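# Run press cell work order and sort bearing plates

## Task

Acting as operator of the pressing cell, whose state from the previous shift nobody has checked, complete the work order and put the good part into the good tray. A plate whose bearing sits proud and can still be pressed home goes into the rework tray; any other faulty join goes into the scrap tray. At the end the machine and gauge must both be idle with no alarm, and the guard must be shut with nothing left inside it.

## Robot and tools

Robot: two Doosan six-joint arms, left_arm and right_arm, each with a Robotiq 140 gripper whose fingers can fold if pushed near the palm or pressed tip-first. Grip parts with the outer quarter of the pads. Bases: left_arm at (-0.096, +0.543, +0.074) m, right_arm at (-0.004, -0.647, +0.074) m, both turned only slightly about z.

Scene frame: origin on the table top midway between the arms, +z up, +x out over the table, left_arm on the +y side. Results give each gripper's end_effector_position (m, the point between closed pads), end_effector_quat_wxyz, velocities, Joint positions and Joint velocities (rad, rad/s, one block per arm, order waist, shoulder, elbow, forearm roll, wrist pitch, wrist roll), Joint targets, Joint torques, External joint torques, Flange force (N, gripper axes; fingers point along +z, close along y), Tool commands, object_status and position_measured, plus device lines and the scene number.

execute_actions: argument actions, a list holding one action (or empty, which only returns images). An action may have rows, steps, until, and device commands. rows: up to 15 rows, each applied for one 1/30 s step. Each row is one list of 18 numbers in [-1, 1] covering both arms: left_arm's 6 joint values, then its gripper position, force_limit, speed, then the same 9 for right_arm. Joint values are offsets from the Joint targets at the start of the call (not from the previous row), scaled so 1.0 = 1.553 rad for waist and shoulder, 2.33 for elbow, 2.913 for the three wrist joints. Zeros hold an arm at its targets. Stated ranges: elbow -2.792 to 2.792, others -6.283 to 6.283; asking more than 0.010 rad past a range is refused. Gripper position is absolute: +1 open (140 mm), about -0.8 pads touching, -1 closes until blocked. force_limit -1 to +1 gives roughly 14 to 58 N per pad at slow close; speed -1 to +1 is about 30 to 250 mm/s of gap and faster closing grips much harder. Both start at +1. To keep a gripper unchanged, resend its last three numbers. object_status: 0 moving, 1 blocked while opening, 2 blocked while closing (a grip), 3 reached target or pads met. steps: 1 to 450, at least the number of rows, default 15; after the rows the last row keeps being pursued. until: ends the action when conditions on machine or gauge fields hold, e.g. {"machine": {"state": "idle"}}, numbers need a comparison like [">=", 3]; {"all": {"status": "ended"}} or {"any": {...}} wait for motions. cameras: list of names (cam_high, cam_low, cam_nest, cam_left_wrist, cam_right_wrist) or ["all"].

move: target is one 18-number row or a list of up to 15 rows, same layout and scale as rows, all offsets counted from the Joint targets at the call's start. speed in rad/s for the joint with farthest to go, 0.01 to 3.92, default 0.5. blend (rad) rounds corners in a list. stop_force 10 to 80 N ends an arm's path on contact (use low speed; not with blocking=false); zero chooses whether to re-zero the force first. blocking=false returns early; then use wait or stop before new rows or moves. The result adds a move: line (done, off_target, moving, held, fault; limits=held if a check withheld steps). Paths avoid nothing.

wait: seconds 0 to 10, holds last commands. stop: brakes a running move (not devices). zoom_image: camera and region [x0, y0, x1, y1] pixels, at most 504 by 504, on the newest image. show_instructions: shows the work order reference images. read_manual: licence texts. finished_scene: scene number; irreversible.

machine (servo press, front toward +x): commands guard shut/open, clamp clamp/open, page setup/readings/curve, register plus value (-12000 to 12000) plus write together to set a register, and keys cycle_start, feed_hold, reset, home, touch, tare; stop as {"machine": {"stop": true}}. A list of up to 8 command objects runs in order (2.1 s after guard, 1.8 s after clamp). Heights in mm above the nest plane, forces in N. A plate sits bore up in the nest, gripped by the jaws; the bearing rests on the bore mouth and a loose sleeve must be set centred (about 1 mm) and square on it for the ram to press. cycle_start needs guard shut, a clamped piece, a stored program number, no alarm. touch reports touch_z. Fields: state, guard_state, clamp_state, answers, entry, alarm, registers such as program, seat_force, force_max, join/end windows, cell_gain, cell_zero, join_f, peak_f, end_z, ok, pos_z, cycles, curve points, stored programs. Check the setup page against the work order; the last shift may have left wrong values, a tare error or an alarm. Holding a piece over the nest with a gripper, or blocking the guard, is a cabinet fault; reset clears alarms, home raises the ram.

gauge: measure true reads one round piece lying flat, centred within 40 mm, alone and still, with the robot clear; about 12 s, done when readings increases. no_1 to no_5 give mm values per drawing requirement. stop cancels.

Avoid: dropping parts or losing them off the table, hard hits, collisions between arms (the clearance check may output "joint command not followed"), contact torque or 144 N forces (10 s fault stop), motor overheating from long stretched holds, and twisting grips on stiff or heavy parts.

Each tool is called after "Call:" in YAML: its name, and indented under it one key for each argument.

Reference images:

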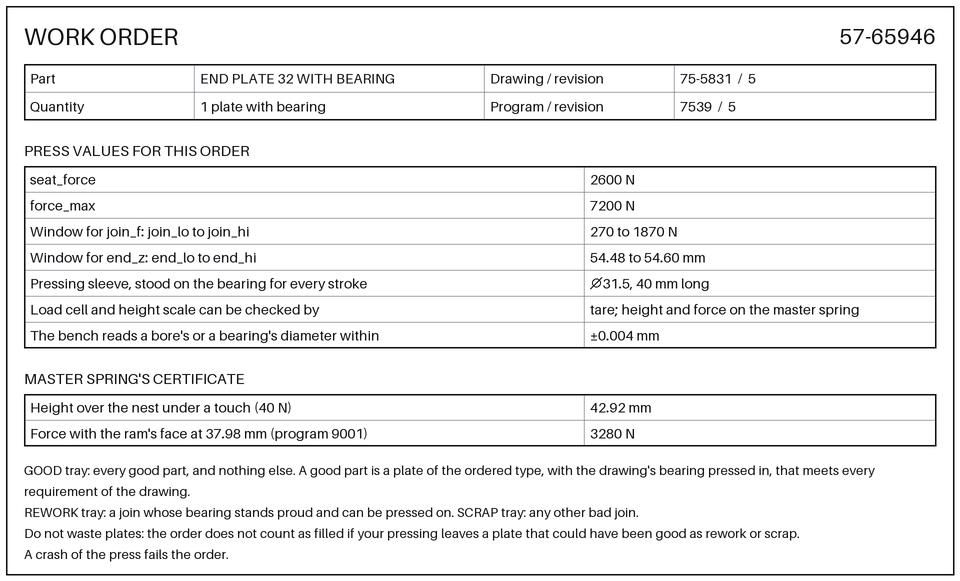

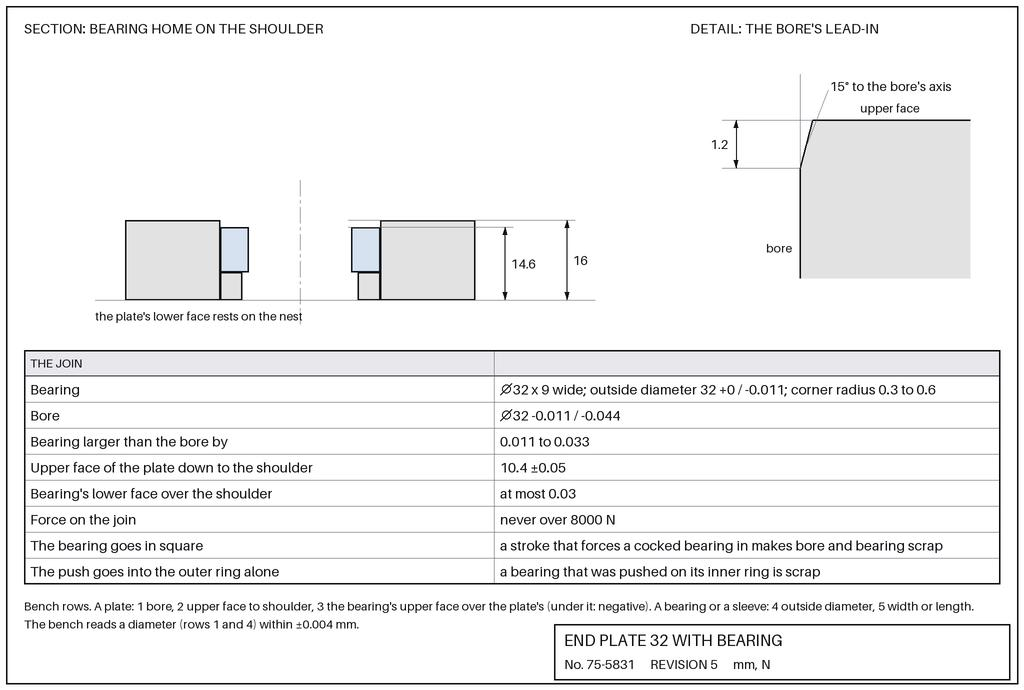

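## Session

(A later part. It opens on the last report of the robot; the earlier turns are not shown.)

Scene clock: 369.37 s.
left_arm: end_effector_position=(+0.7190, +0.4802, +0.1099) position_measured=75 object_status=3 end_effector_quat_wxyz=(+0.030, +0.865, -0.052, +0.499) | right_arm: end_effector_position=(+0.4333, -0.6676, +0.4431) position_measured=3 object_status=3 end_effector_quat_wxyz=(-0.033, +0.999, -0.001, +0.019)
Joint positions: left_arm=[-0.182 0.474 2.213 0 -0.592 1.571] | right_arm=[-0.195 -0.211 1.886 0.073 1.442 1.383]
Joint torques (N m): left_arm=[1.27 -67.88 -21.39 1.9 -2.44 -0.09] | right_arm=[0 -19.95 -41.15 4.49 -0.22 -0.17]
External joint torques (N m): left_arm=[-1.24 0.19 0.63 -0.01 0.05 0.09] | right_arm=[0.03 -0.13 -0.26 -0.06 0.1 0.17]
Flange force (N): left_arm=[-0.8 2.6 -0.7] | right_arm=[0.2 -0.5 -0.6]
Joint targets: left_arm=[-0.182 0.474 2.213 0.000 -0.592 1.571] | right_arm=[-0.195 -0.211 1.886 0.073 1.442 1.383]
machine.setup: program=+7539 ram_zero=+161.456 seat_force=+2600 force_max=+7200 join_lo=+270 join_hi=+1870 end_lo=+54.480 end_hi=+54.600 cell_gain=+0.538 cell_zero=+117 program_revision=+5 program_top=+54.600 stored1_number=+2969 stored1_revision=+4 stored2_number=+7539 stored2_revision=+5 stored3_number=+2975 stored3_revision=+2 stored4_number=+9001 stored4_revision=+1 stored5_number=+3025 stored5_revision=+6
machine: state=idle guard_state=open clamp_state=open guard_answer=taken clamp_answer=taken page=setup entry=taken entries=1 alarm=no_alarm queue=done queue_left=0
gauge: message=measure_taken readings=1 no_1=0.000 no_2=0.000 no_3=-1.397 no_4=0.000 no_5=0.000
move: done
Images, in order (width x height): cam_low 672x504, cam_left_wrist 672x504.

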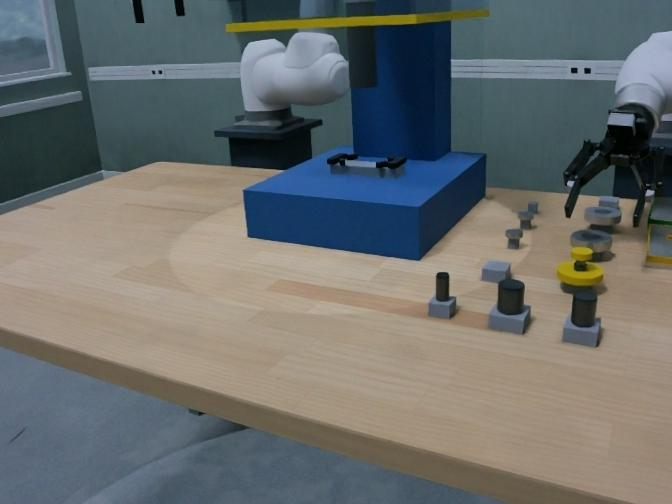

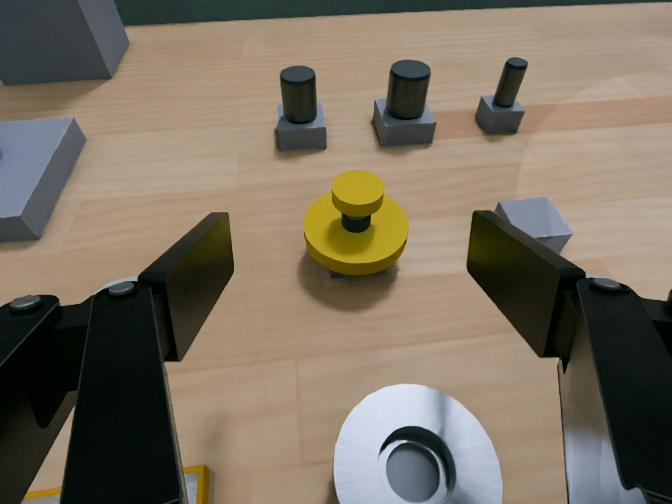

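Call:
move:
  target:
    - [-0.0043,0.1033,-0.0576,0,-0.0091,0,0.428,0,-1,0,0,0,0,0,0,1,1,1]
    - [-0.0043,0.1033,-0.0576,0,-0.0091,0,-1,0,-1,0,0,0,0,0,0,1,1,1]
  speed: 0.2
  cameras: ["cam_left_wrist"]

Scene clock: 387.63 s.
left_arm: end_effector_position=(+0.7894, +0.4657, +0.0514) position_measured=127 object_status=0 end_effector_quat_wxyz=(+0.031, +0.864, -0.055, +0.499) | right_arm: end_effector_position=(+0.4333, -0.6676, +0.4431) position_measured=3 object_status=3 end_effector_quat_wxyz=(-0.033, +0.999, -0.001, +0.019)
Joint positions: left_arm=[-0.189 0.634 2.079 0 -0.618 1.571] | right_arm=[-0.195 -0.211 1.886 0.073 1.442 1.383]
Joint torques (N m): left_arm=[0.08 -73.99 -19.62 1.89 -0.48 -0.12] | right_arm=[-0.04 -19.83 -40.93 4.51 -0.26 -0.2]
External joint torques (N m): left_arm=[-0.11 -7.13 -0.15 -0.11 -1.93 0.12] | right_arm=[-0.02 0.21 -0.38 -0.1 0.14 0.19]
Flange force (N): left_arm=[3.9 1.0 -10.9] | right_arm=[0.9 -0.4 -0.8]
Joint targets: left_arm=[-0.189 0.634 2.079 0.000 -0.618 1.571] | right_arm=[-0.195 -0.211 1.886 0.073 1.442 1.383]
machine.setup: program=+7539 ram_zero=+161.456 seat_force=+2600 force_max=+7200 join_lo=+270 join_hi=+1870 end_lo=+54.480 end_hi=+54.600 cell_gain=+0.538 cell_zero=+117 program_revision=+5 program_top=+54.600 stored1_number=+2969 stored1_revision=+4 stored2_number=+7539 stored2_revision=+5 stored3_number=+2975 stored3_revision=+2 stored4_number=+9001 stored4_revision=+1 stored5_number=+3025 stored5_revision=+6
machine: state=idle guard_state=open clamp_state=open guard_answer=taken clamp_answer=taken page=setup entry=taken entries=1 alarm=no_alarm queue=done queue_left=0
gauge: message=measure_taken readings=1 no_1=0.000 no_2=0.000 no_3=-1.397 no_4=0.000 no_5=0.000
move: done
Images, in order (width x height): cam_left_wrist 672x504.

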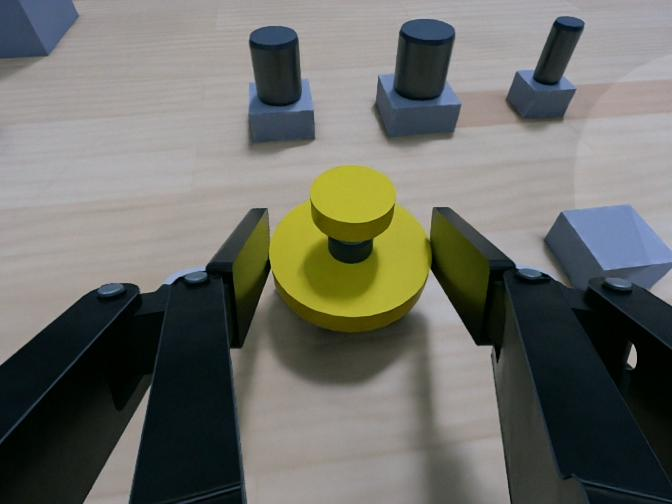

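Call:
move:
  target:
    - [0.0045,-0.103,0.0575,0,0.0089,0,-1,0,-1,0,0,0,0,0,0,1,1,1]
    - [0.073,-0.1027,-0.1093,0.6762,-0.2074,-0.315,-1,0,-1,0,0,0,0,0,0,1,1,1]
    - [-0.1567,-0.0372,-0.1285,0.5949,-0.1167,-0.3219,-1,0,-1,0,0,0,0,0,0,1,1,1]
  speed: [0.25,0.9,0.5]
  blend: [0.03,0.1,0]
  cameras: ["cam_left_wrist","cam_nest"]

Scene clock: 422.73 s.
left_arm: end_effector_position=(+0.6015, +0.0253, +0.1858) position_measured=127 object_status=2 end_effector_quat_wxyz=(+0.354, +0.612, -0.612, +0.354) | right_arm: end_effector_position=(+0.4333, -0.6676, +0.4431) position_measured=3 object_status=3 end_effector_quat_wxyz=(-0.033, +0.999, -0.001, +0.019)
Joint positions: left_arm=[-0.428 0.575 1.78 1.735 -0.962 0.634] | right_arm=[-0.195 -0.211 1.886 0.073 1.442 1.383]
Joint torques (N m): left_arm=[-11.41 -90.71 -35.45 -0.11 -2.21 -0.11] | right_arm=[-0.24 -20.06 -40.98 4.52 -0.2 -0.21]
External joint torques (N m): left_arm=[11.26 1.45 2.32 -1.94 0.77 0.1] | right_arm=[0.27 -0.09 -0.45 -0.09 0.09 0.21]
External joint torques when the fault began: left_arm=[20.01 0.83 4.28 -4.56 0.58 0.05]
Flange force (N): left_arm=[-11.1 0.0 -9.4] | right_arm=[0.6 -1.1 -0.9]
Flange force when the fault began (N): left_arm=[-19.1 2.8 -17.9]
Joint targets: left_arm=[-0.428 0.575 1.780 1.735 -0.962 0.634] | right_arm=[-0.195 -0.211 1.886 0.073 1.442 1.383]
Tool commands: left_gripper/position=-1.0 left_gripper/force_limit=+0.003922 left_gripper/speed=-1.0 right_gripper/position=+1.0 right_gripper/force_limit=+1.0 right_gripper/speed=+1.0
FORCE FAULT: contact force on the left arm reached its limit, and that arm stopped for 10 seconds. The contact can be on any part of that arm, not only on its tool. That arm's remaining commands of this call were not run. That arm's target is now where it stood when the stop ended, not its last command. That arm accepts commands again.
machine.setup: program=+7539 ram_zero=+161.456 seat_force=+2600 force_max=+7200 join_lo=+270 join_hi=+1870 end_lo=+54.480 end_hi=+54.600 cell_gain=+0.538 cell_zero=+117 program_revision=+5 program_top=+54.600 stored1_number=+2969 stored1_revision=+4 stored2_number=+7539 stored2_revision=+5 stored3_number=+2975 stored3_revision=+2 stored4_number=+9001 stored4_revision=+1 stored5_number=+3025 stored5_revision=+6
machine: state=idle guard_state=open clamp_state=open guard_answer=taken clamp_answer=taken page=setup entry=taken entries=1 alarm=no_alarm queue=done queue_left=0
gauge: message=measure_taken readings=1 no_1=0.000 no_2=0.000 no_3=-1.397 no_4=0.000 no_5=0.000
move: fault (left_arm)
Images, in order (width x height): cam_nest 672x504, cam_left_wrist 672x504.

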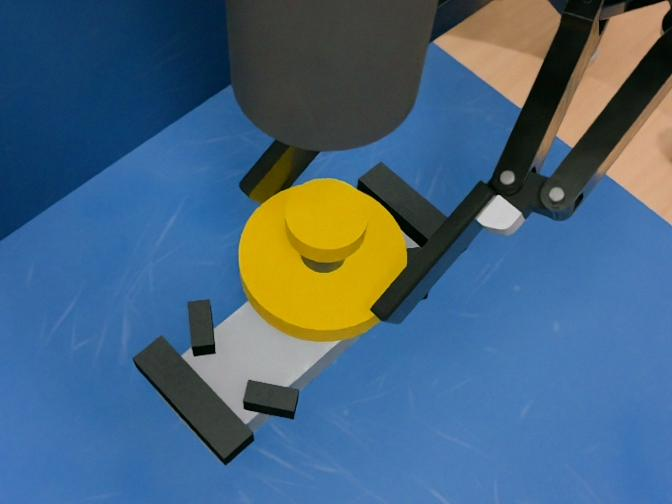

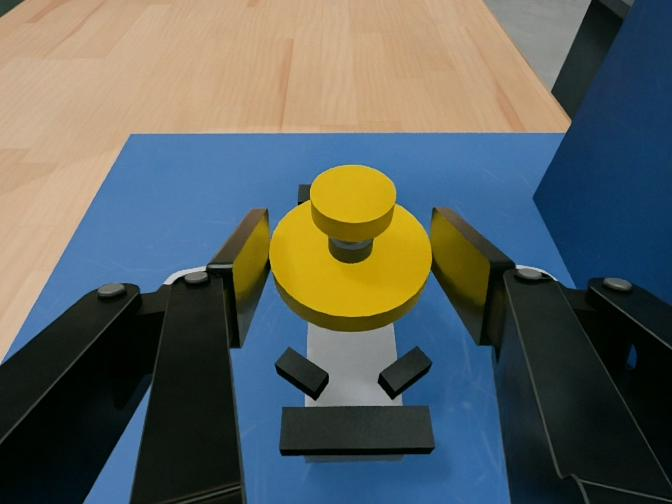

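Call:
move:
  target:
    - [0.008,-0.0023,0.0036,0.0019,-0.0024,0.0024,-1,0,-1,0,0,0,0,0,0,1,1,1]
    - [-0.0028,0.0239,0.0039,-0.0117,0.0036,0.0188,-1,0,-1,0,0,0,0,0,0,1,1,1]
  speed: 0.1
  cameras: ["cam_left_wrist","cam_nest","cam_high"]

Scene clock: 449.23 s.
left_arm: end_effector_position=(+0.6009, +0.0224, +0.1548) position_measured=127 object_status=2 end_effector_quat_wxyz=(+0.353, +0.613, -0.612, +0.354) | right_arm: end_effector_position=(+0.4333, -0.6676, +0.4431) position_measured=3 object_status=3 end_effector_quat_wxyz=(-0.033, +0.999, -0.001, +0.019)
Joint positions: left_arm=[-0.432 0.612 1.789 1.701 -0.951 0.689] | right_arm=[-0.195 -0.211 1.886 0.073 1.442 1.383]
Joint torques (N m): left_arm=[-5.64 -91.63 -34.16 -1.15 -2.31 -0.22] | right_arm=[0.11 -19.8 -40.92 4.5 -0.19 -0.15]
External joint torques (N m): left_arm=[5.3 -0.24 1.88 -0.72 0.76 0.21] | right_arm=[-0.14 -0.16 -0.53 -0.07 0.07 0.15]
Flange force (N): left_arm=[-4.9 2.9 -5.4] | right_arm=[0.4 0.0 -1.0]
Joint targets: left_arm=[-0.432 0.612 1.789 1.701 -0.951 0.689] | right_arm=[-0.195 -0.211 1.886 0.073 1.442 1.383]
machine.setup: program=+7539 ram_zero=+161.456 seat_force=+2600 force_max=+7200 join_lo=+270 join_hi=+1870 end_lo=+54.480 end_hi=+54.600 cell_gain=+0.538 cell_zero=+117 program_revision=+5 program_top=+54.600 stored1_number=+2969 stored1_revision=+4 stored2_number=+7539 stored2_revision=+5 stored3_number=+2975 stored3_revision=+2 stored4_number=+9001 stored4_revision=+1 stored5_number=+3025 stored5_revision=+6
machine: state=idle guard_state=open clamp_state=open guard_answer=taken clamp_answer=taken page=setup entry=taken entries=1 alarm=no_alarm queue=done queue_left=0
gauge: message=measure_taken readings=1 no_1=0.000 no_2=0.000 no_3=-1.397 no_4=0.000 no_5=0.000
move: done
Images, in order (width x height): cam_high 672x504, cam_nest 672x504, cam_left_wrist 672x504.

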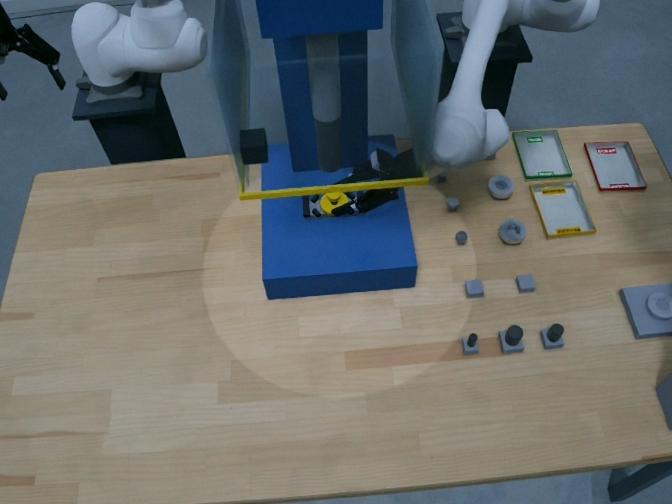

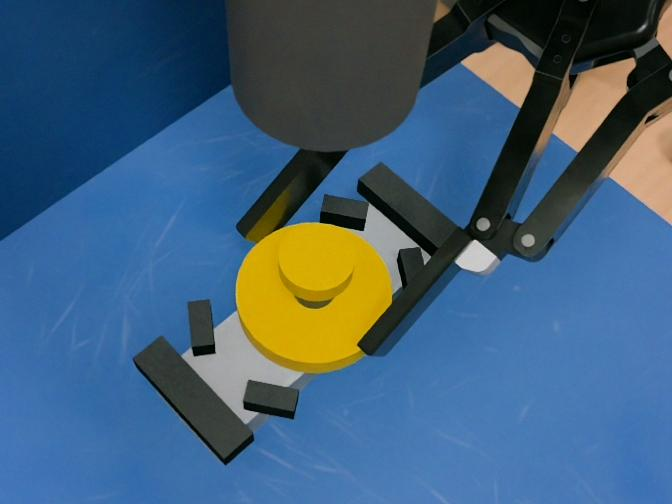

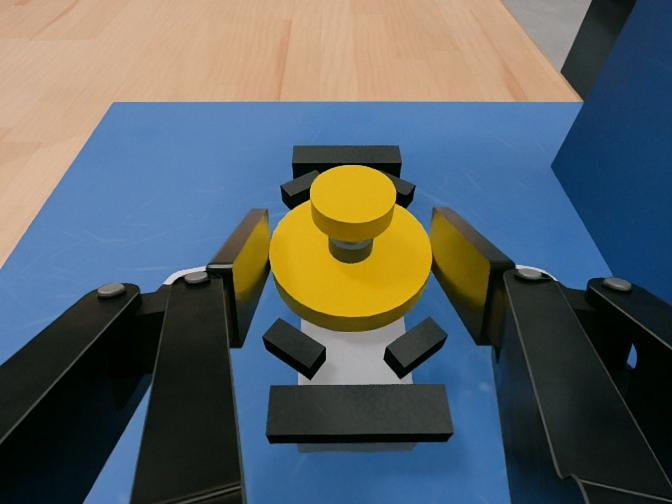

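Call:
move:
  target: [0,0.0077,0.0011,-0.0036,0.0008,0.0064,-1,0,-1,0,0,0,0,0,0,1,1,1]
  speed: 0.008
  stop_force: 10
  cameras: ["cam_nest"]

speed must be a number from 0.01 to 3.92 (rad/s); nothing of the call was run

Call:
move:
  target: [0,0.0077,0.0011,-0.0036,0.0008,0.0064,-1,0,-1,0,0,0,0,0,0,1,1,1]
  speed: 0.01
  stop_force: 10
  cameras: ["cam_nest"]

Scene clock: 459.90 s.
left_arm: end_effector_position=(+0.6011, +0.0223, +0.1497) position_measured=127 object_status=2 end_effector_quat_wxyz=(+0.353, +0.613, -0.612, +0.354) | right_arm: end_effector_position=(+0.4333, -0.6676, +0.4431) position_measured=3 object_status=3 end_effector_quat_wxyz=(-0.033, +0.999, -0.001, +0.019)
Joint positions: left_arm=[-0.432 0.619 1.79 1.695 -0.95 0.699] | right_arm=[-0.195 -0.211 1.886 0.073 1.442 1.383]
Joint torques (N m): left_arm=[-3.77 -82.15 -29.78 -0.73 0.53 -0.43] | right_arm=[0.01 -19.98 -41.04 4.49 -0.3 -0.17]
External joint torques (N m): left_arm=[3.74 -10.25 -2.42 -1.14 -2.09 0.43] | right_arm=[-0.07 0.2 -0.37 -0.06 0.18 0.17]
Flange force (N): left_arm=[6.1 4.7 -12.6] | right_arm=[0.8 -0.2 -0.9]
Joint targets: left_arm=[-0.432 0.619 1.790 1.695 -0.950 0.699] | right_arm=[-0.195 -0.211 1.886 0.073 1.442 1.383]
machine.setup: program=+7539 ram_zero=+161.456 seat_force=+2600 force_max=+7200 join_lo=+270 join_hi=+1870 end_lo=+54.480 end_hi=+54.600 cell_gain=+0.538 cell_zero=+117 program_revision=+5 program_top=+54.600 stored1_number=+2969 stored1_revision=+4 stored2_number=+7539 stored2_revision=+5 stored3_number=+2975 stored3_revision=+2 stored4_number=+9001 stored4_revision=+1 stored5_number=+3025 stored5_revision=+6
machine: state=idle guard_state=open clamp_state=open guard_answer=taken clamp_answer=taken page=setup entry=taken entries=1 alarm=no_alarm queue=done queue_left=0
gauge: message=measure_taken readings=1 no_1=0.000 no_2=0.000 no_3=-1.397 no_4=0.000 no_5=0.000
move: contact (left_arm)
Images, in order (width x height): cam_nest 672x504.

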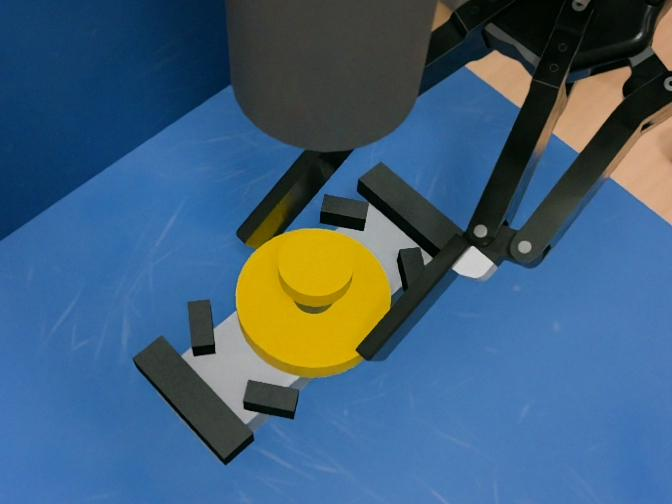

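Call:
move:
  target:
    - [0,0,0,0,0,0,0.295,0,-1,0,0,0,0,0,0,1,1,1]
    - [0.0807,-0.0556,0.008,0.0424,-0.0338,-0.0207,0.295,0,-1,0,0,0,0,0,0,1,1,1]
    - [0.2295,-0.093,0.0148,0.0944,-0.0935,-0.0157,0.295,0,-1,0,0,0,0,0,0,1,1,1]
  speed: [0.3,0.2,0.4]
  blend: [0,0.05,0]
  cameras: ["cam_left_wrist","cam_nest"]

Call:
execute_actions:
  actions:
    - {"machine":[{"clamp":"clamp"},{"guard":"shut","page":"readings"},{"touch":true}],"steps":450,"until":{"machine":{"queue":"done"}}}
  cameras: ["cam_nest"]

Scene clock: 476.90 s.
left_arm: end_effector_position=(+0.6051, +0.2803, +0.2397) position_measured=92 object_status=3 end_effector_quat_wxyz=(+0.354, +0.613, -0.612, +0.353) | right_arm: end_effector_position=(+0.4333, -0.6676, +0.4431) position_measured=3 object_status=3 end_effector_quat_wxyz=(-0.033, +0.999, -0.001, +0.019)
Joint positions: left_arm=[-0.076 0.474 1.825 1.97 -1.222 0.653] | right_arm=[-0.195 -0.211 1.886 0.073 1.442 1.383]
Joint torques (N m): left_arm=[0.89 -81.63 -35.13 -2.93 -1.42 -0.19] | right_arm=[0.18 -20.05 -41.06 4.54 -0.21 -0.15]
External joint torques (N m): left_arm=[-0.86 -0.25 0.9 -0.14 -0.05 0.19] | right_arm=[-0.11 -0.18 -0.39 -0.11 0.1 0.15]
Flange force (N): left_arm=[0.2 2.4 1.4] | right_arm=[0.2 -0.1 -0.9]
Joint targets: left_arm=[-0.076 0.474 1.825 1.970 -1.222 0.653] | right_arm=[-0.195 -0.211 1.886 0.073 1.442 1.383]
machine.setup: program=+7539 ram_zero=+161.456 seat_force=+2600 force_max=+7200 join_lo=+270 join_hi=+1870 end_lo=+54.480 end_hi=+54.600 cell_gain=+0.538 cell_zero=+117 program_revision=+5 program_top=+54.600 stored1_number=+2969 stored1_revision=+4 stored2_number=+7539 stored2_revision=+5 stored3_number=+2975 stored3_revision=+2 stored4_number=+9001 stored4_revision=+1 stored5_number=+3025 stored5_revision=+6
machine: state=idle guard_state=open clamp_state=open guard_answer=taken clamp_answer=taken page=setup entry=taken entries=1 alarm=no_alarm queue=done queue_left=0
gauge: message=measure_taken readings=1 no_1=0.000 no_2=0.000 no_3=-1.397 no_4=0.000 no_5=0.000
move: done
Images, in order (width x height): cam_nest 672x504, cam_left_wrist 672x504.

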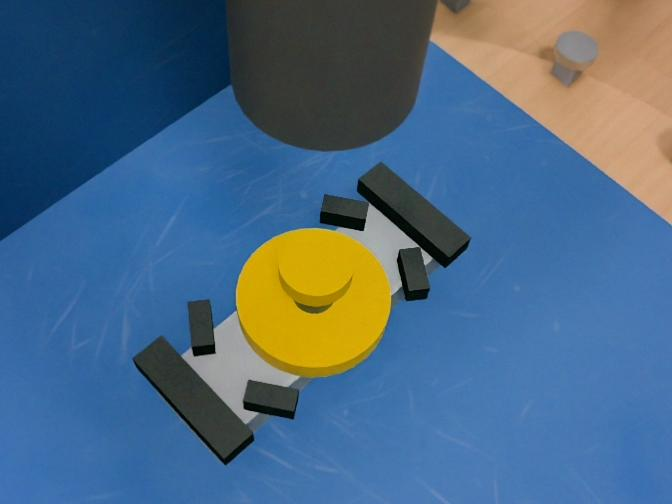

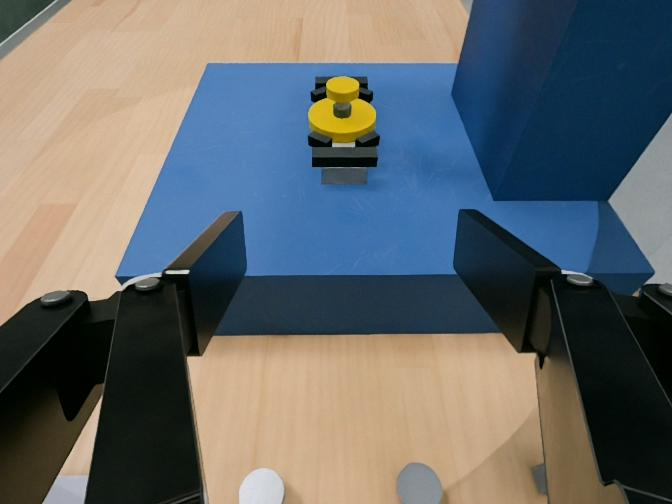

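Scene clock: 491.77 s.
left_arm: end_effector_position=(+0.6051, +0.2804, +0.2397) position_measured=92 object_status=3 end_effector_quat_wxyz=(+0.354, +0.613, -0.612, +0.353) | right_arm: end_effector_position=(+0.4333, -0.6676, +0.4431) position_measured=3 object_status=3 end_effector_quat_wxyz=(-0.033, +0.999, -0.001, +0.019)
Joint positions: left_arm=[-0.076 0.474 1.825 1.97 -1.222 0.653] | right_arm=[-0.195 -0.211 1.886 0.073 1.442 1.383]
Joint torques (N m): left_arm=[0.68 -81.61 -35 -2.97 -1.42 -0.2] | right_arm=[0.08 -19.86 -41.07 4.57 -0.26 -0.15]
External joint torques (N m): left_arm=[-0.49 0.18 1.16 -0.07 -0.06 0.2] | right_arm=[-0.13 -0.01 -0.33 -0.15 0.14 0.15]
Flange force (N): left_arm=[-0.6 2.4 1.2] | right_arm=[0.4 -0.1 -0.8]
Joint targets: left_arm=[-0.076 0.474 1.825 1.970 -1.222 0.653] | right_arm=[-0.195 -0.211 1.886 0.073 1.442 1.383]
Tool commands: left_gripper/position=+0.295 left_gripper/force_limit=+0.0 left_gripper/speed=-1.0 right_gripper/position=+1.0 right_gripper/force_limit=+1.0 right_gripper/speed=+1.0
machine.readings: force=+0 touch_z=+42.908 join_f=+1202 peak_f=+10278 end_z=+54.376 ok=+0 pos_z=+158.544 cycles=+1
machine: state=idle guard_state=shut clamp_state=clamped guard_answer=taken clamp_answer=taken page=readings entry=taken entries=2 alarm=no_alarm queue=done queue_left=0
gauge: message=measure_taken readings=1 no_1=0.000 no_2=0.000 no_3=-1.397 no_4=0.000 no_5=0.000
Images, in order (width x height): cam_nest 672x504.

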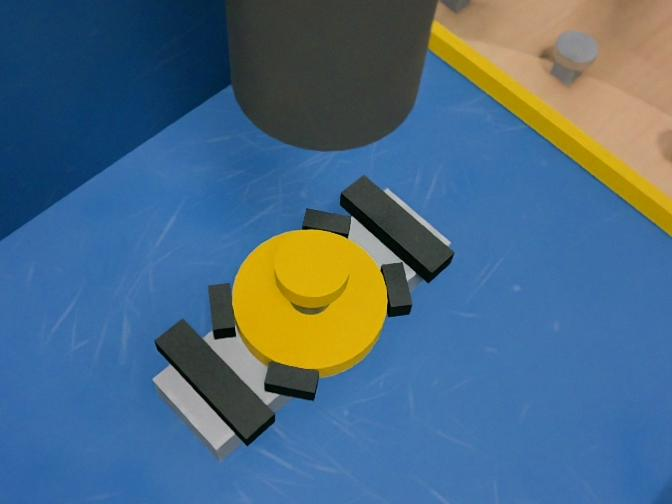

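Call:
execute_actions:
  actions:
    - {"machine":[{"register":"program","value":9001,"write":true,"page":"curve"},{"cycle_start":true}],"steps":450,"until":{"machine":{"queue":"done"}}}

Call:
execute_actions:
  actions:
    - {"machine":{"page":"readings"},"steps":2}

Call:
execute_actions:
  actions:
    - {"machine":[{"page":"setup"},{"clamp":"open"},{"guard":"open"}],"steps":2}

Scene clock: 501.90 s.
left_arm: end_effector_position=(+0.6051, +0.2804, +0.2397) position_measured=92 object_status=3 end_effector_quat_wxyz=(+0.354, +0.613, -0.612, +0.353) | right_arm: end_effector_position=(+0.4333, -0.6676, +0.4431) position_measured=3 object_status=3 end_effector_quat_wxyz=(-0.033, +0.999, -0.001, +0.019)
Joint positions: left_arm=[-0.076 0.474 1.825 1.97 -1.222 0.653] | right_arm=[-0.195 -0.211 1.886 0.073 1.442 1.383]
Joint torques (N m): left_arm=[0.31 -81.16 -34.91 -2.9 -1.48 -0.14] | right_arm=[-0.03 -19.78 -41.11 4.54 -0.23 -0.2]
External joint torques (N m): left_arm=[-0.55 0.25 1.07 -0.12 0.02 0.14] | right_arm=[0.09 -0.59 -0.41 -0.1 0.11 0.19]
Flange force (N): left_arm=[-0.5 2.1 1.4] | right_arm=[-0.4 -0.8 -1.0]
Joint targets: left_arm=[-0.076 0.474 1.825 1.970 -1.222 0.653] | right_arm=[-0.195 -0.211 1.886 0.073 1.442 1.383]
Tool commands: left_gripper/position=+0.295 left_gripper/force_limit=+0.0 left_gripper/speed=-1.0 right_gripper/position=+1.0 right_gripper/force_limit=+1.0 right_gripper/speed=+1.0
machine.curve: curve1_z=+43.980 curve1_f=-1 curve2_z=+43.123 curve2_f=+0 curve3_z=+42.266 curve3_f=+462 curve4_z=+41.409 curve4_f=+1027 curve5_z=+40.551 curve5_f=+1590 curve6_z=+39.694 curve6_f=+2152 curve7_z=+38.837 curve7_f=+2716 curve8_z=+37.980 curve8_f=+3276
machine: state=done guard_state=shut clamp_state=clamped guard_answer=taken clamp_answer=taken page=curve entry=taken entries=4 alarm=no_alarm queue=done queue_left=0
gauge: message=measure_taken readings=1 no_1=0.000 no_2=0.000 no_3=-1.397 no_4=0.000 no_5=0.000

Scene clock: 502.17 s.
left_arm: end_effector_position=(+0.6051, +0.2804, +0.2397) position_measured=92 object_status=3 end_effector_quat_wxyz=(+0.354, +0.613, -0.612, +0.353) | right_arm: end_effector_position=(+0.4333, -0.6676, +0.4431) position_measured=3 object_status=3 end_effector_quat_wxyz=(-0.033, +0.999, -0.001, +0.019)
Joint positions: left_arm=[-0.076 0.474 1.825 1.97 -1.222 0.653] | right_arm=[-0.195 -0.211 1.886 0.073 1.442 1.383]
Joint torques (N m): left_arm=[0.79 -81.12 -35.03 -2.89 -1.47 -0.18] | right_arm=[-0.01 -19.57 -40.98 4.53 -0.24 -0.2]
External joint torques (N m): left_arm=[-0.91 -0.09 0.96 -0.15 0.01 0.18] | right_arm=[0.06 -0.69 -0.43 -0.11 0.13 0.19]
Flange force (N): left_arm=[0.0 2.3 1.6] | right_arm=[-0.5 -0.7 -1.1]
Joint targets: left_arm=[-0.076 0.474 1.825 1.970 -1.222 0.653] | right_arm=[-0.195 -0.211 1.886 0.073 1.442 1.383]
Tool commands: left_gripper/position=+0.295 left_gripper/force_limit=+0.0 left_gripper/speed=-1.0 right_gripper/position=+1.0 right_gripper/force_limit=+1.0 right_gripper/speed=+1.0
machine.readings: force=+0 touch_z=+42.908 join_f=+3069 peak_f=+3277 end_z=+37.978 ok=+0 pos_z=+158.544 cycles=+2
machine: state=done guard_state=shut clamp_state=clamped guard_answer=taken clamp_answer=taken page=readings entry=taken entries=4 alarm=no_alarm queue=done queue_left=0
gauge: message=measure_taken readings=1 no_1=0.000 no_2=0.000 no_3=-1.397 no_4=0.000 no_5=0.000

Scene clock: 502.43 s.
left_arm: end_effector_position=(+0.6051, +0.2804, +0.2397) position_measured=92 object_status=3 end_effector_quat_wxyz=(+0.354, +0.613, -0.612, +0.353) | right_arm: end_effector_position=(+0.4333, -0.6676, +0.4431) position_measured=3 object_status=3 end_effector_quat_wxyz=(-0.033, +0.999, -0.001, +0.019)
Joint positions: left_arm=[-0.076 0.474 1.825 1.97 -1.222 0.653] | right_arm=[-0.195 -0.211 1.886 0.073 1.442 1.383]
Joint torques (N m): left_arm=[0.71 -81.21 -34.97 -2.88 -1.39 -0.22] | right_arm=[0.03 -19.9 -41.06 4.58 -0.21 -0.19]
External joint torques (N m): left_arm=[-0.87 0.7 1.19 -0.14 -0.07 0.22] | right_arm=[-0.08 0.03 -0.36 -0.15 0.09 0.18]
Flange force (N): left_arm=[-0.9 1.8 2.0] | right_arm=[0.5 -0.2 -0.8]
Joint targets: left_arm=[-0.076 0.474 1.825 1.970 -1.222 0.653] | right_arm=[-0.195 -0.211 1.886 0.073 1.442 1.383]
Tool commands: left_gripper/position=+0.295 left_gripper/force_limit=+0.0 left_gripper/speed=-1.0 right_gripper/position=+1.0 right_gripper/force_limit=+1.0 right_gripper/speed=+1.0
machine.setup: program=+9001 ram_zero=+161.456 seat_force=+2600 force_max=+7200 join_lo=+270 join_hi=+1870 end_lo=+54.480 end_hi=+54.600 cell_gain=+0.538 cell_zero=+117 program_revision=+1 program_top=+37.980 stored1_number=+2969 stored1_revision=+4 stored2_number=+7539 stored2_revision=+5 stored3_number=+2975 stored3_revision=+2 stored4_number=+9001 stored4_revision=+1 stored5_number=+3025 stored5_revision=+6
machine: state=idle guard_state=shut clamp_state=between guard_answer=taken clamp_answer=taken page=setup entry=taken entries=4 alarm=no_alarm queue=running queue_left=1
gauge: message=measure_taken readings=1 no_1=0.000 no_2=0.000 no_3=-1.397 no_4=0.000 no_5=0.000

Call:
move:
  target: [0,0,0,-0.9,0.7,-0.9,0.295,0,-1,0,0,0,0,0,0,1,1,1]
  speed: 1.5

Scene clock: 531.17 s.
left_arm: end_effector_position=(+0.6447, +0.4209, +0.1106) position_measured=92 object_status=3 end_effector_quat_wxyz=(-0.036, -0.393, +0.889, -0.234) | right_arm: end_effector_position=(+0.4333, -0.6676, +0.4431) position_measured=3 object_status=3 end_effector_quat_wxyz=(-0.033, +0.999, -0.001, +0.019)
Joint positions: left_arm=[-0.076 0.474 1.825 -0.651 0.817 -1.969] | right_arm=[-0.195 -0.211 1.886 0.073 1.442 1.383]
Joint torques (N m): left_arm=[1.12 -76.84 -30.81 1.48 0.44 -0.28] | right_arm=[0.22 -19.71 -41.09 4.48 -0.24 -0.18]
External joint torques (N m): left_arm=[-1.06 0.19 0.97 0.15 -0.21 0.27] | right_arm=[-0.27 -0.01 -0.23 -0.06 0.12 0.18]
Flange force (N): left_arm=[2.1 1.1 1.5] | right_arm=[0.2 0.2 -0.6]
Joint targets: left_arm=[-0.076 0.474 1.825 -0.651 0.817 -1.969] | right_arm=[-0.195 -0.211 1.886 0.073 1.442 1.383]
machine.setup: program=+9001 ram_zero=+161.456 seat_force=+2600 force_max=+7200 join_lo=+270 join_hi=+1870 end_lo=+54.480 end_hi=+54.600 cell_gain=+0.538 cell_zero=+117 program_revision=+1 program_top=+37.980 stored1_number=+2969 stored1_revision=+4 stored2_number=+7539 stored2_revision=+5 stored3_number=+2975 stored3_revision=+2 stored4_number=+9001 stored4_revision=+1 stored5_number=+3025 stored5_revision=+6
machine: state=idle guard_state=open clamp_state=open guard_answer=taken clamp_answer=taken page=setup entry=taken entries=4 alarm=no_alarm queue=done queue_left=0
gauge: message=measure_taken readings=1 no_1=0.000 no_2=0.000 no_3=-1.397 no_4=0.000 no_5=0.000
move: done

Call:
move:
  target:
    - [0.1288,-0.0934,0.1691,-0.855,-0.1246,0.1366,0.295,0,-1,0,0,0,0,0,0,1,1,1]
    - [0.1288,0.170,-0.0069,-0.855,-0.1247,0.1366,0.295,0,-1,0,0,0,0,0,0,1,1,1]
  speed: [1.0,0.4]
  blend: [0.02,0]
  cameras: ["cam_left_wrist"]

Scene clock: 541.50 s.
left_arm: end_effector_position=(+0.8986, +0.7663, +0.0560) position_measured=92 object_status=3 end_effector_quat_wxyz=(-0.047, +0.862, +0.081, +0.498) | right_arm: end_effector_position=(+0.4333, -0.6676, +0.4431) position_measured=3 object_status=3 end_effector_quat_wxyz=(-0.033, +0.999, -0.001, +0.019)
Joint positions: left_arm=[0.124 0.738 1.809 -3.142 0.453 -1.571] | right_arm=[-0.195 -0.211 1.886 0.073 1.442 1.383]
Joint torques (N m): left_arm=[0.27 -96.91 -27.04 -2.31 2.69 -0.22] | right_arm=[-0.18 -19.73 -41.04 4.47 -0.28 -0.15]
External joint torques (N m): left_arm=[-0.54 1.61 1.25 -0.09 -0.29 0.22] | right_arm=[0.02 0.12 -0.31 -0.06 0.15 0.14]
Flange force (N): left_arm=[-2.0 1.4 0.2] | right_arm=[0.6 -0.4 -0.7]
Joint targets: left_arm=[0.124 0.738 1.809 -3.142 0.453 -1.571] | right_arm=[-0.195 -0.211 1.886 0.073 1.442 1.383]
machine.setup: program=+9001 ram_zero=+161.456 seat_force=+2600 force_max=+7200 join_lo=+270 join_hi=+1870 end_lo=+54.480 end_hi=+54.600 cell_gain=+0.538 cell_zero=+117 program_revision=+1 program_top=+37.980 stored1_number=+2969 stored1_revision=+4 stored2_number=+7539 stored2_revision=+5 stored3_number=+2975 stored3_revision=+2 stored4_number=+9001 stored4_revision=+1 stored5_number=+3025 stored5_revision=+6
machine: state=idle guard_state=open clamp_state=open guard_answer=taken clamp_answer=taken page=setup entry=taken entries=4 alarm=no_alarm queue=done queue_left=0
gauge: message=measure_taken readings=1 no_1=0.000 no_2=0.000 no_3=-1.397 no_4=0.000 no_5=0.000
move: done
Images, in order (width x height): cam_left_wrist 672x504.

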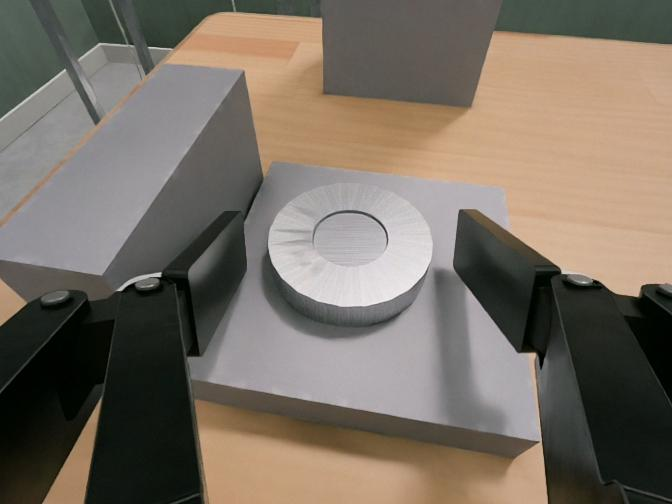

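Call:
move:
  target:
    - [0,0,0,0,0,0,-1,0,-1,0,0,0,0,0,0,1,1,1]
    - [0,-0.2634,0.176,0,0.0003,0,-1,0,-1,0,0,0,0,0,0,1,1,1]
    - [0.1584,-0.2228,0.3418,0,0.1545,0,-1,0,-1,0,0,0,0,0,0,1,1,1]
  speed: 0.5
  blend: [0,0.1,0]
  cameras: ["cam_left_wrist"]

Scene clock: 557.00 s.
left_arm: end_effector_position=(+0.4392, +0.8284, +0.0801) position_measured=127 object_status=2 end_effector_quat_wxyz=(-0.108, +0.846, +0.186, +0.488) | right_arm: end_effector_position=(+0.4333, -0.6676, +0.4431) position_measured=3 object_status=3 end_effector_quat_wxyz=(-0.033, +0.999, -0.001, +0.019)
Joint positions: left_arm=[0.37 0.392 2.605 -3.142 0.903 -1.571] | right_arm=[-0.195 -0.211 1.886 0.073 1.442 1.383]
Joint torques (N m): left_arm=[0.21 -48.75 -9.49 -0.61 3.14 -0.18] | right_arm=[0.09 -19.75 -40.96 4.53 -0.22 -0.17]
External joint torques (N m): left_arm=[-0.17 0.84 1.11 -0.01 -0.74 0.18] | right_arm=[-0.06 -0.55 -0.62 -0.09 0.1 0.17]
Flange force (N): left_arm=[-0.6 0.7 -0.4] | right_arm=[-0.1 -0.3 -1.3]
Joint targets: left_arm=[0.370 0.392 2.605 -3.142 0.904 -1.571] | right_arm=[-0.195 -0.211 1.886 0.073 1.442 1.383]
machine.setup: program=+9001 ram_zero=+161.456 seat_force=+2600 force_max=+7200 join_lo=+270 join_hi=+1870 end_lo=+54.480 end_hi=+54.600 cell_gain=+0.538 cell_zero=+117 program_revision=+1 program_top=+37.980 stored1_number=+2969 stored1_revision=+4 stored2_number=+7539 stored2_revision=+5 stored3_number=+2975 stored3_revision=+2 stored4_number=+9001 stored4_revision=+1 stored5_number=+3025 stored5_revision=+6
machine: state=idle guard_state=open clamp_state=open guard_answer=taken clamp_answer=taken page=setup entry=taken entries=4 alarm=no_alarm queue=done queue_left=0
gauge: message=measure_taken readings=1 no_1=0.000 no_2=0.000 no_3=-1.397 no_4=0.000 no_5=0.000
move: done
Images, in order (width x height): cam_left_wrist 672x504.

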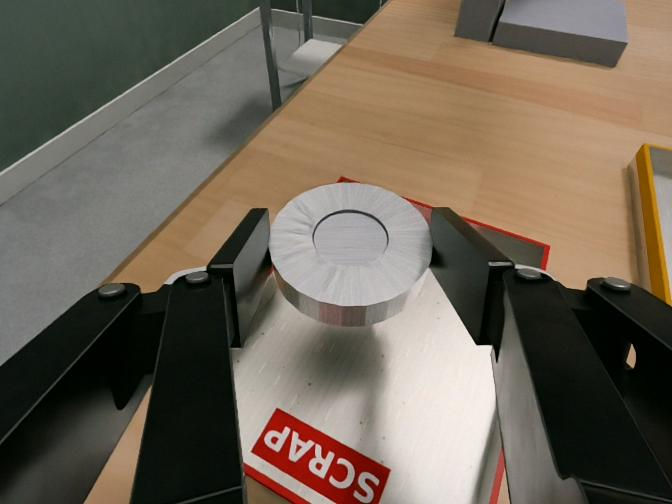

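Call:
move:
  target:
    - [-0.0354,0,0,0,0,0,-1,0,-1,0,0,0,0,0,0,1,1,1]
    - [-0.0354,0.0748,-0.0003,0,0.0395,0,-1,0,-1,0,0,0,0,0,0,1,1,1]
  speed: 0.25
  cameras: ["cam_left_wrist"]

Call:
move:
  target: [0,0.0257,0,0,0.0136,0,-1,0,-1,0,0,0,0,0,0,1,1,1]
  speed: 0.02
  stop_force: 10
  cameras: ["cam_left_wrist"]

Scene clock: 570.43 s.
left_arm: end_effector_position=(+0.4545, +0.7987, +0.0431) position_measured=127 object_status=2 end_effector_quat_wxyz=(-0.094, +0.851, +0.163, +0.491) | right_arm: end_effector_position=(+0.4333, -0.6676, +0.4431) position_measured=3 object_status=3 end_effector_quat_wxyz=(-0.033, +0.999, -0.001, +0.019)
Joint positions: left_arm=[0.315 0.508 2.604 -3.142 1.019 -1.571] | right_arm=[-0.195 -0.211 1.886 0.073 1.442 1.383]
Joint torques (N m): left_arm=[0.32 -55.4 -4.16 0 3.27 -0.17] | right_arm=[-0.3 -19.75 -41.03 4.54 -0.2 -0.18]
External joint torques (N m): left_arm=[-0.3 1.41 0.45 -0.13 -0.86 0.17] | right_arm=[0.25 -0.27 -0.45 -0.11 0.08 0.18]
Flange force (N): left_arm=[-1.1 1.3 1.6] | right_arm=[0.3 -1.0 -0.9]
Joint targets: left_arm=[0.315 0.509 2.605 -3.142 1.019 -1.571] | right_arm=[-0.195 -0.211 1.886 0.073 1.442 1.383]
machine.setup: program=+9001 ram_zero=+161.456 seat_force=+2600 force_max=+7200 join_lo=+270 join_hi=+1870 end_lo=+54.480 end_hi=+54.600 cell_gain=+0.538 cell_zero=+117 program_revision=+1 program_top=+37.980 stored1_number=+2969 stored1_revision=+4 stored2_number=+7539 stored2_revision=+5 stored3_number=+2975 stored3_revision=+2 stored4_number=+9001 stored4_revision=+1 stored5_number=+3025 stored5_revision=+6
machine: state=idle guard_state=open clamp_state=open guard_answer=taken clamp_answer=taken page=setup entry=taken entries=4 alarm=no_alarm queue=done queue_left=0
gauge: message=measure_taken readings=1 no_1=0.000 no_2=0.000 no_3=-1.397 no_4=0.000 no_5=0.000
move: done
Images, in order (width x height): cam_left_wrist 672x504.

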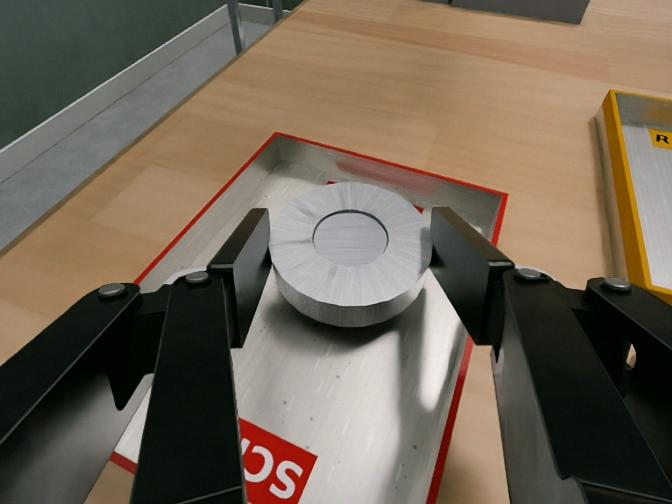

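Scene clock: 573.07 s.
left_arm: end_effector_position=(+0.4537, +0.7984, +0.0314) position_measured=127 object_status=2 end_effector_quat_wxyz=(-0.094, +0.851, +0.163, +0.491) | right_arm: end_effector_position=(+0.4333, -0.6676, +0.4431) position_measured=3 object_status=3 end_effector_quat_wxyz=(-0.033, +0.999, -0.001, +0.019)
Joint positions: left_arm=[0.315 0.545 2.604 -3.142 1.056 -1.571] | right_arm=[-0.195 -0.211 1.886 0.073 1.442 1.383]
Joint torques (N m): left_arm=[0.48 -42.99 1.27 0.15 -3.46 -0.36] | right_arm=[-0.22 -19.66 -40.92 4.54 -0.24 -0.17]
External joint torques (N m): left_arm=[-0.55 -12.45 -3.32 -0.11 5.86 0.36] | right_arm=[0.29 -0.52 -0.45 -0.11 0.13 0.16]
Flange force (N): left_arm=[16.2 2.5 -14.4] | right_arm=[-0.1 -1.1 -1.0]
Joint targets: left_arm=[0.315 0.545 2.605 -3.142 1.056 -1.571] | right_arm=[-0.195 -0.211 1.886 0.073 1.442 1.383]
machine.setup: program=+9001 ram_zero=+161.456 seat_force=+2600 force_max=+7200 join_lo=+270 join_hi=+1870 end_lo=+54.480 end_hi=+54.600 cell_gain=+0.538 cell_zero=+117 program_revision=+1 program_top=+37.980 stored1_number=+2969 stored1_revision=+4 stored2_number=+7539 stored2_revision=+5 stored3_number=+2975 stored3_revision=+2 stored4_number=+9001 stored4_revision=+1 stored5_number=+3025 stored5_revision=+6
machine: state=idle guard_state=open clamp_state=open guard_answer=taken clamp_answer=taken page=setup entry=taken entries=4 alarm=no_alarm queue=done queue_left=0
gauge: message=measure_taken readings=1 no_1=0.000 no_2=0.000 no_3=-1.397 no_4=0.000 no_5=0.000
move: contact (left_arm)
Images, in order (width x height): cam_left_wrist 672x504.

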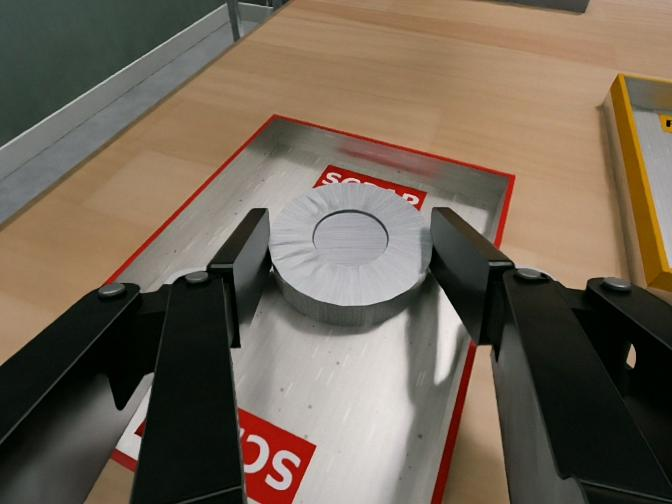

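Call:
move:
  target:
    - [0,0,0,0,0,0,0.118,0,-1,0,0,0,0,0,0,1,1,1]
    - [0,-0.0984,0,0,-0.0523,0,0.118,0,-1,0,0,0,0,0,0,1,1,1]
  speed: 0.3
  cameras: ["cam_left_wrist"]

Call:
move:
  target: [-0.2515,0.0530,-0.335,0.6764,0.1094,-0.3148,0.295,0,-1,0,0,0,0,0,0,1,1,1]
  speed: 0.9
  cameras: ["cam_left_wrist","cam_high"]

Scene clock: 585.20 s.
left_arm: end_effector_position=(+0.4545, +0.7987, +0.0801) position_measured=114 object_status=3 end_effector_quat_wxyz=(-0.094, +0.850, +0.163, +0.491) | right_arm: end_effector_position=(+0.4333, -0.6676, +0.4431) position_measured=3 object_status=3 end_effector_quat_wxyz=(-0.033, +0.999, -0.001, +0.019)
Joint positions: left_arm=[0.315 0.393 2.605 -3.142 0.903 -1.571] | right_arm=[-0.195 -0.211 1.886 0.073 1.442 1.383]
Joint torques (N m): left_arm=[1.2 -47.21 -8.63 -0.49 2.65 -0.19] | right_arm=[-0.42 -19.66 -41.07 4.55 -0.21 -0.17]
External joint torques (N m): left_arm=[-1.21 -0.54 0.18 -0.13 -0.25 0.19] | right_arm=[0.42 -0.4 -0.39 -0.12 0.09 0.17]
Flange force (N): left_arm=[2.0 4.4 -1.4] | right_arm=[0.1 -1.4 -0.8]
Joint targets: left_arm=[0.315 0.393 2.605 -3.142 0.903 -1.571] | right_arm=[-0.195 -0.211 1.886 0.073 1.442 1.383]
machine.setup: program=+9001 ram_zero=+161.456 seat_force=+2600 force_max=+7200 join_lo=+270 join_hi=+1870 end_lo=+54.480 end_hi=+54.600 cell_gain=+0.538 cell_zero=+117 program_revision=+1 program_top=+37.980 stored1_number=+2969 stored1_revision=+4 stored2_number=+7539 stored2_revision=+5 stored3_number=+2975 stored3_revision=+2 stored4_number=+9001 stored4_revision=+1 stored5_number=+3025 stored5_revision=+6
machine: state=idle guard_state=open clamp_state=open guard_answer=taken clamp_answer=taken page=setup entry=taken entries=4 alarm=no_alarm queue=done queue_left=0
gauge: message=measure_taken readings=1 no_1=0.000 no_2=0.000 no_3=-1.397 no_4=0.000 no_5=0.000
move: done
Images, in order (width x height): cam_left_wrist 672x504.

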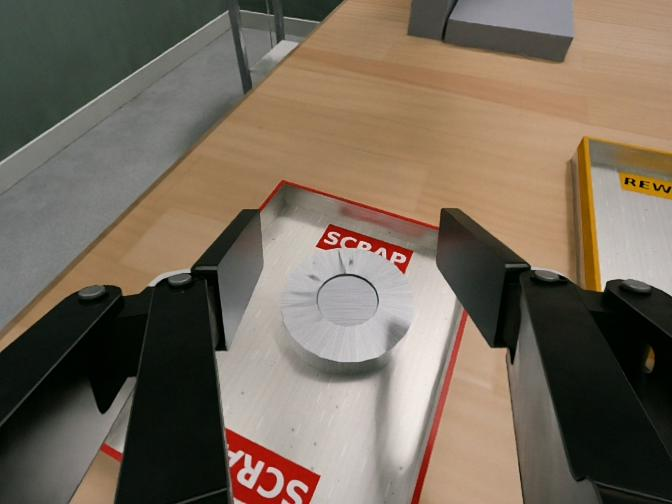

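Scene clock: 587.90 s.
left_arm: end_effector_position=(+0.6058, +0.2807, +0.2397) position_measured=92 object_status=3 end_effector_quat_wxyz=(+0.353, +0.613, -0.612, +0.354) | right_arm: end_effector_position=(+0.4333, -0.6676, +0.4431) position_measured=3 object_status=3 end_effector_quat_wxyz=(-0.033, +0.999, -0.001, +0.019)
Joint positions: left_arm=[-0.075 0.475 1.824 -1.172 1.222 -2.488] | right_arm=[-0.195 -0.211 1.886 0.073 1.442 1.383]
Joint torques (N m): left_arm=[0.78 -76.25 -29.51 -0.45 1.59 -0.25] | right_arm=[0.01 -19.92 -40.89 4.54 -0.29 -0.22]
External joint torques (N m): left_arm=[-0.82 0.79 1.17 -0.08 -0.13 0.24] | right_arm=[-0.06 0.2 -0.38 -0.13 0.17 0.21]
Flange force (N): left_arm=[-1.1 1.7 2.2] | right_arm=[0.8 -0.3 -0.9]
Joint targets: left_arm=[-0.076 0.475 1.824 -1.171 1.222 -2.488] | right_arm=[-0.195 -0.211 1.886 0.073 1.442 1.383]
machine.setup: program=+9001 ram_zero=+161.456 seat_force=+2600 force_max=+7200 join_lo=+270 join_hi=+1870 end_lo=+54.480 end_hi=+54.600 cell_gain=+0.538 cell_zero=+117 program_revision=+1 program_top=+37.980 stored1_number=+2969 stored1_revision=+4 stored2_number=+7539 stored2_revision=+5 stored3_number=+2975 stored3_revision=+2 stored4_number=+9001 stored4_revision=+1 stored5_number=+3025 stored5_revision=+6
machine: state=idle guard_state=open clamp_state=open guard_answer=taken clamp_answer=taken page=setup entry=taken entries=4 alarm=no_alarm queue=done queue_left=0
gauge: message=measure_taken readings=1 no_1=0.000 no_2=0.000 no_3=-1.397 no_4=0.000 no_5=0.000
move: done
Images, in order (width x height): cam_high 672x504, cam_left_wrist 672x504.

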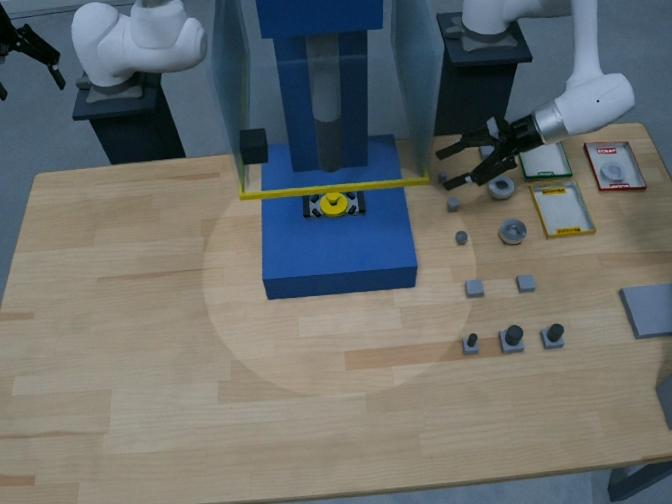

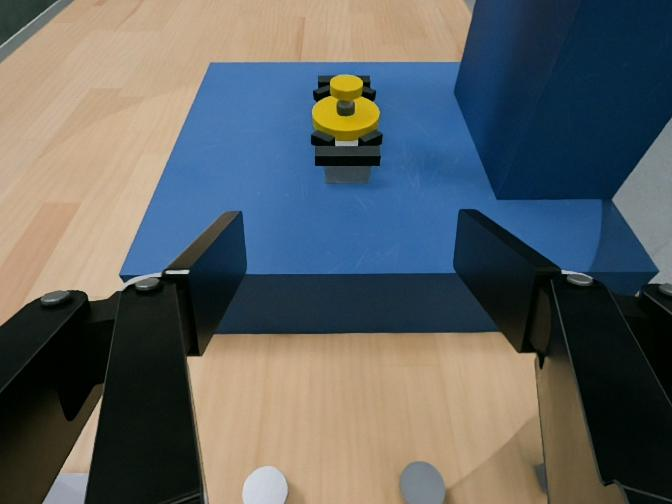

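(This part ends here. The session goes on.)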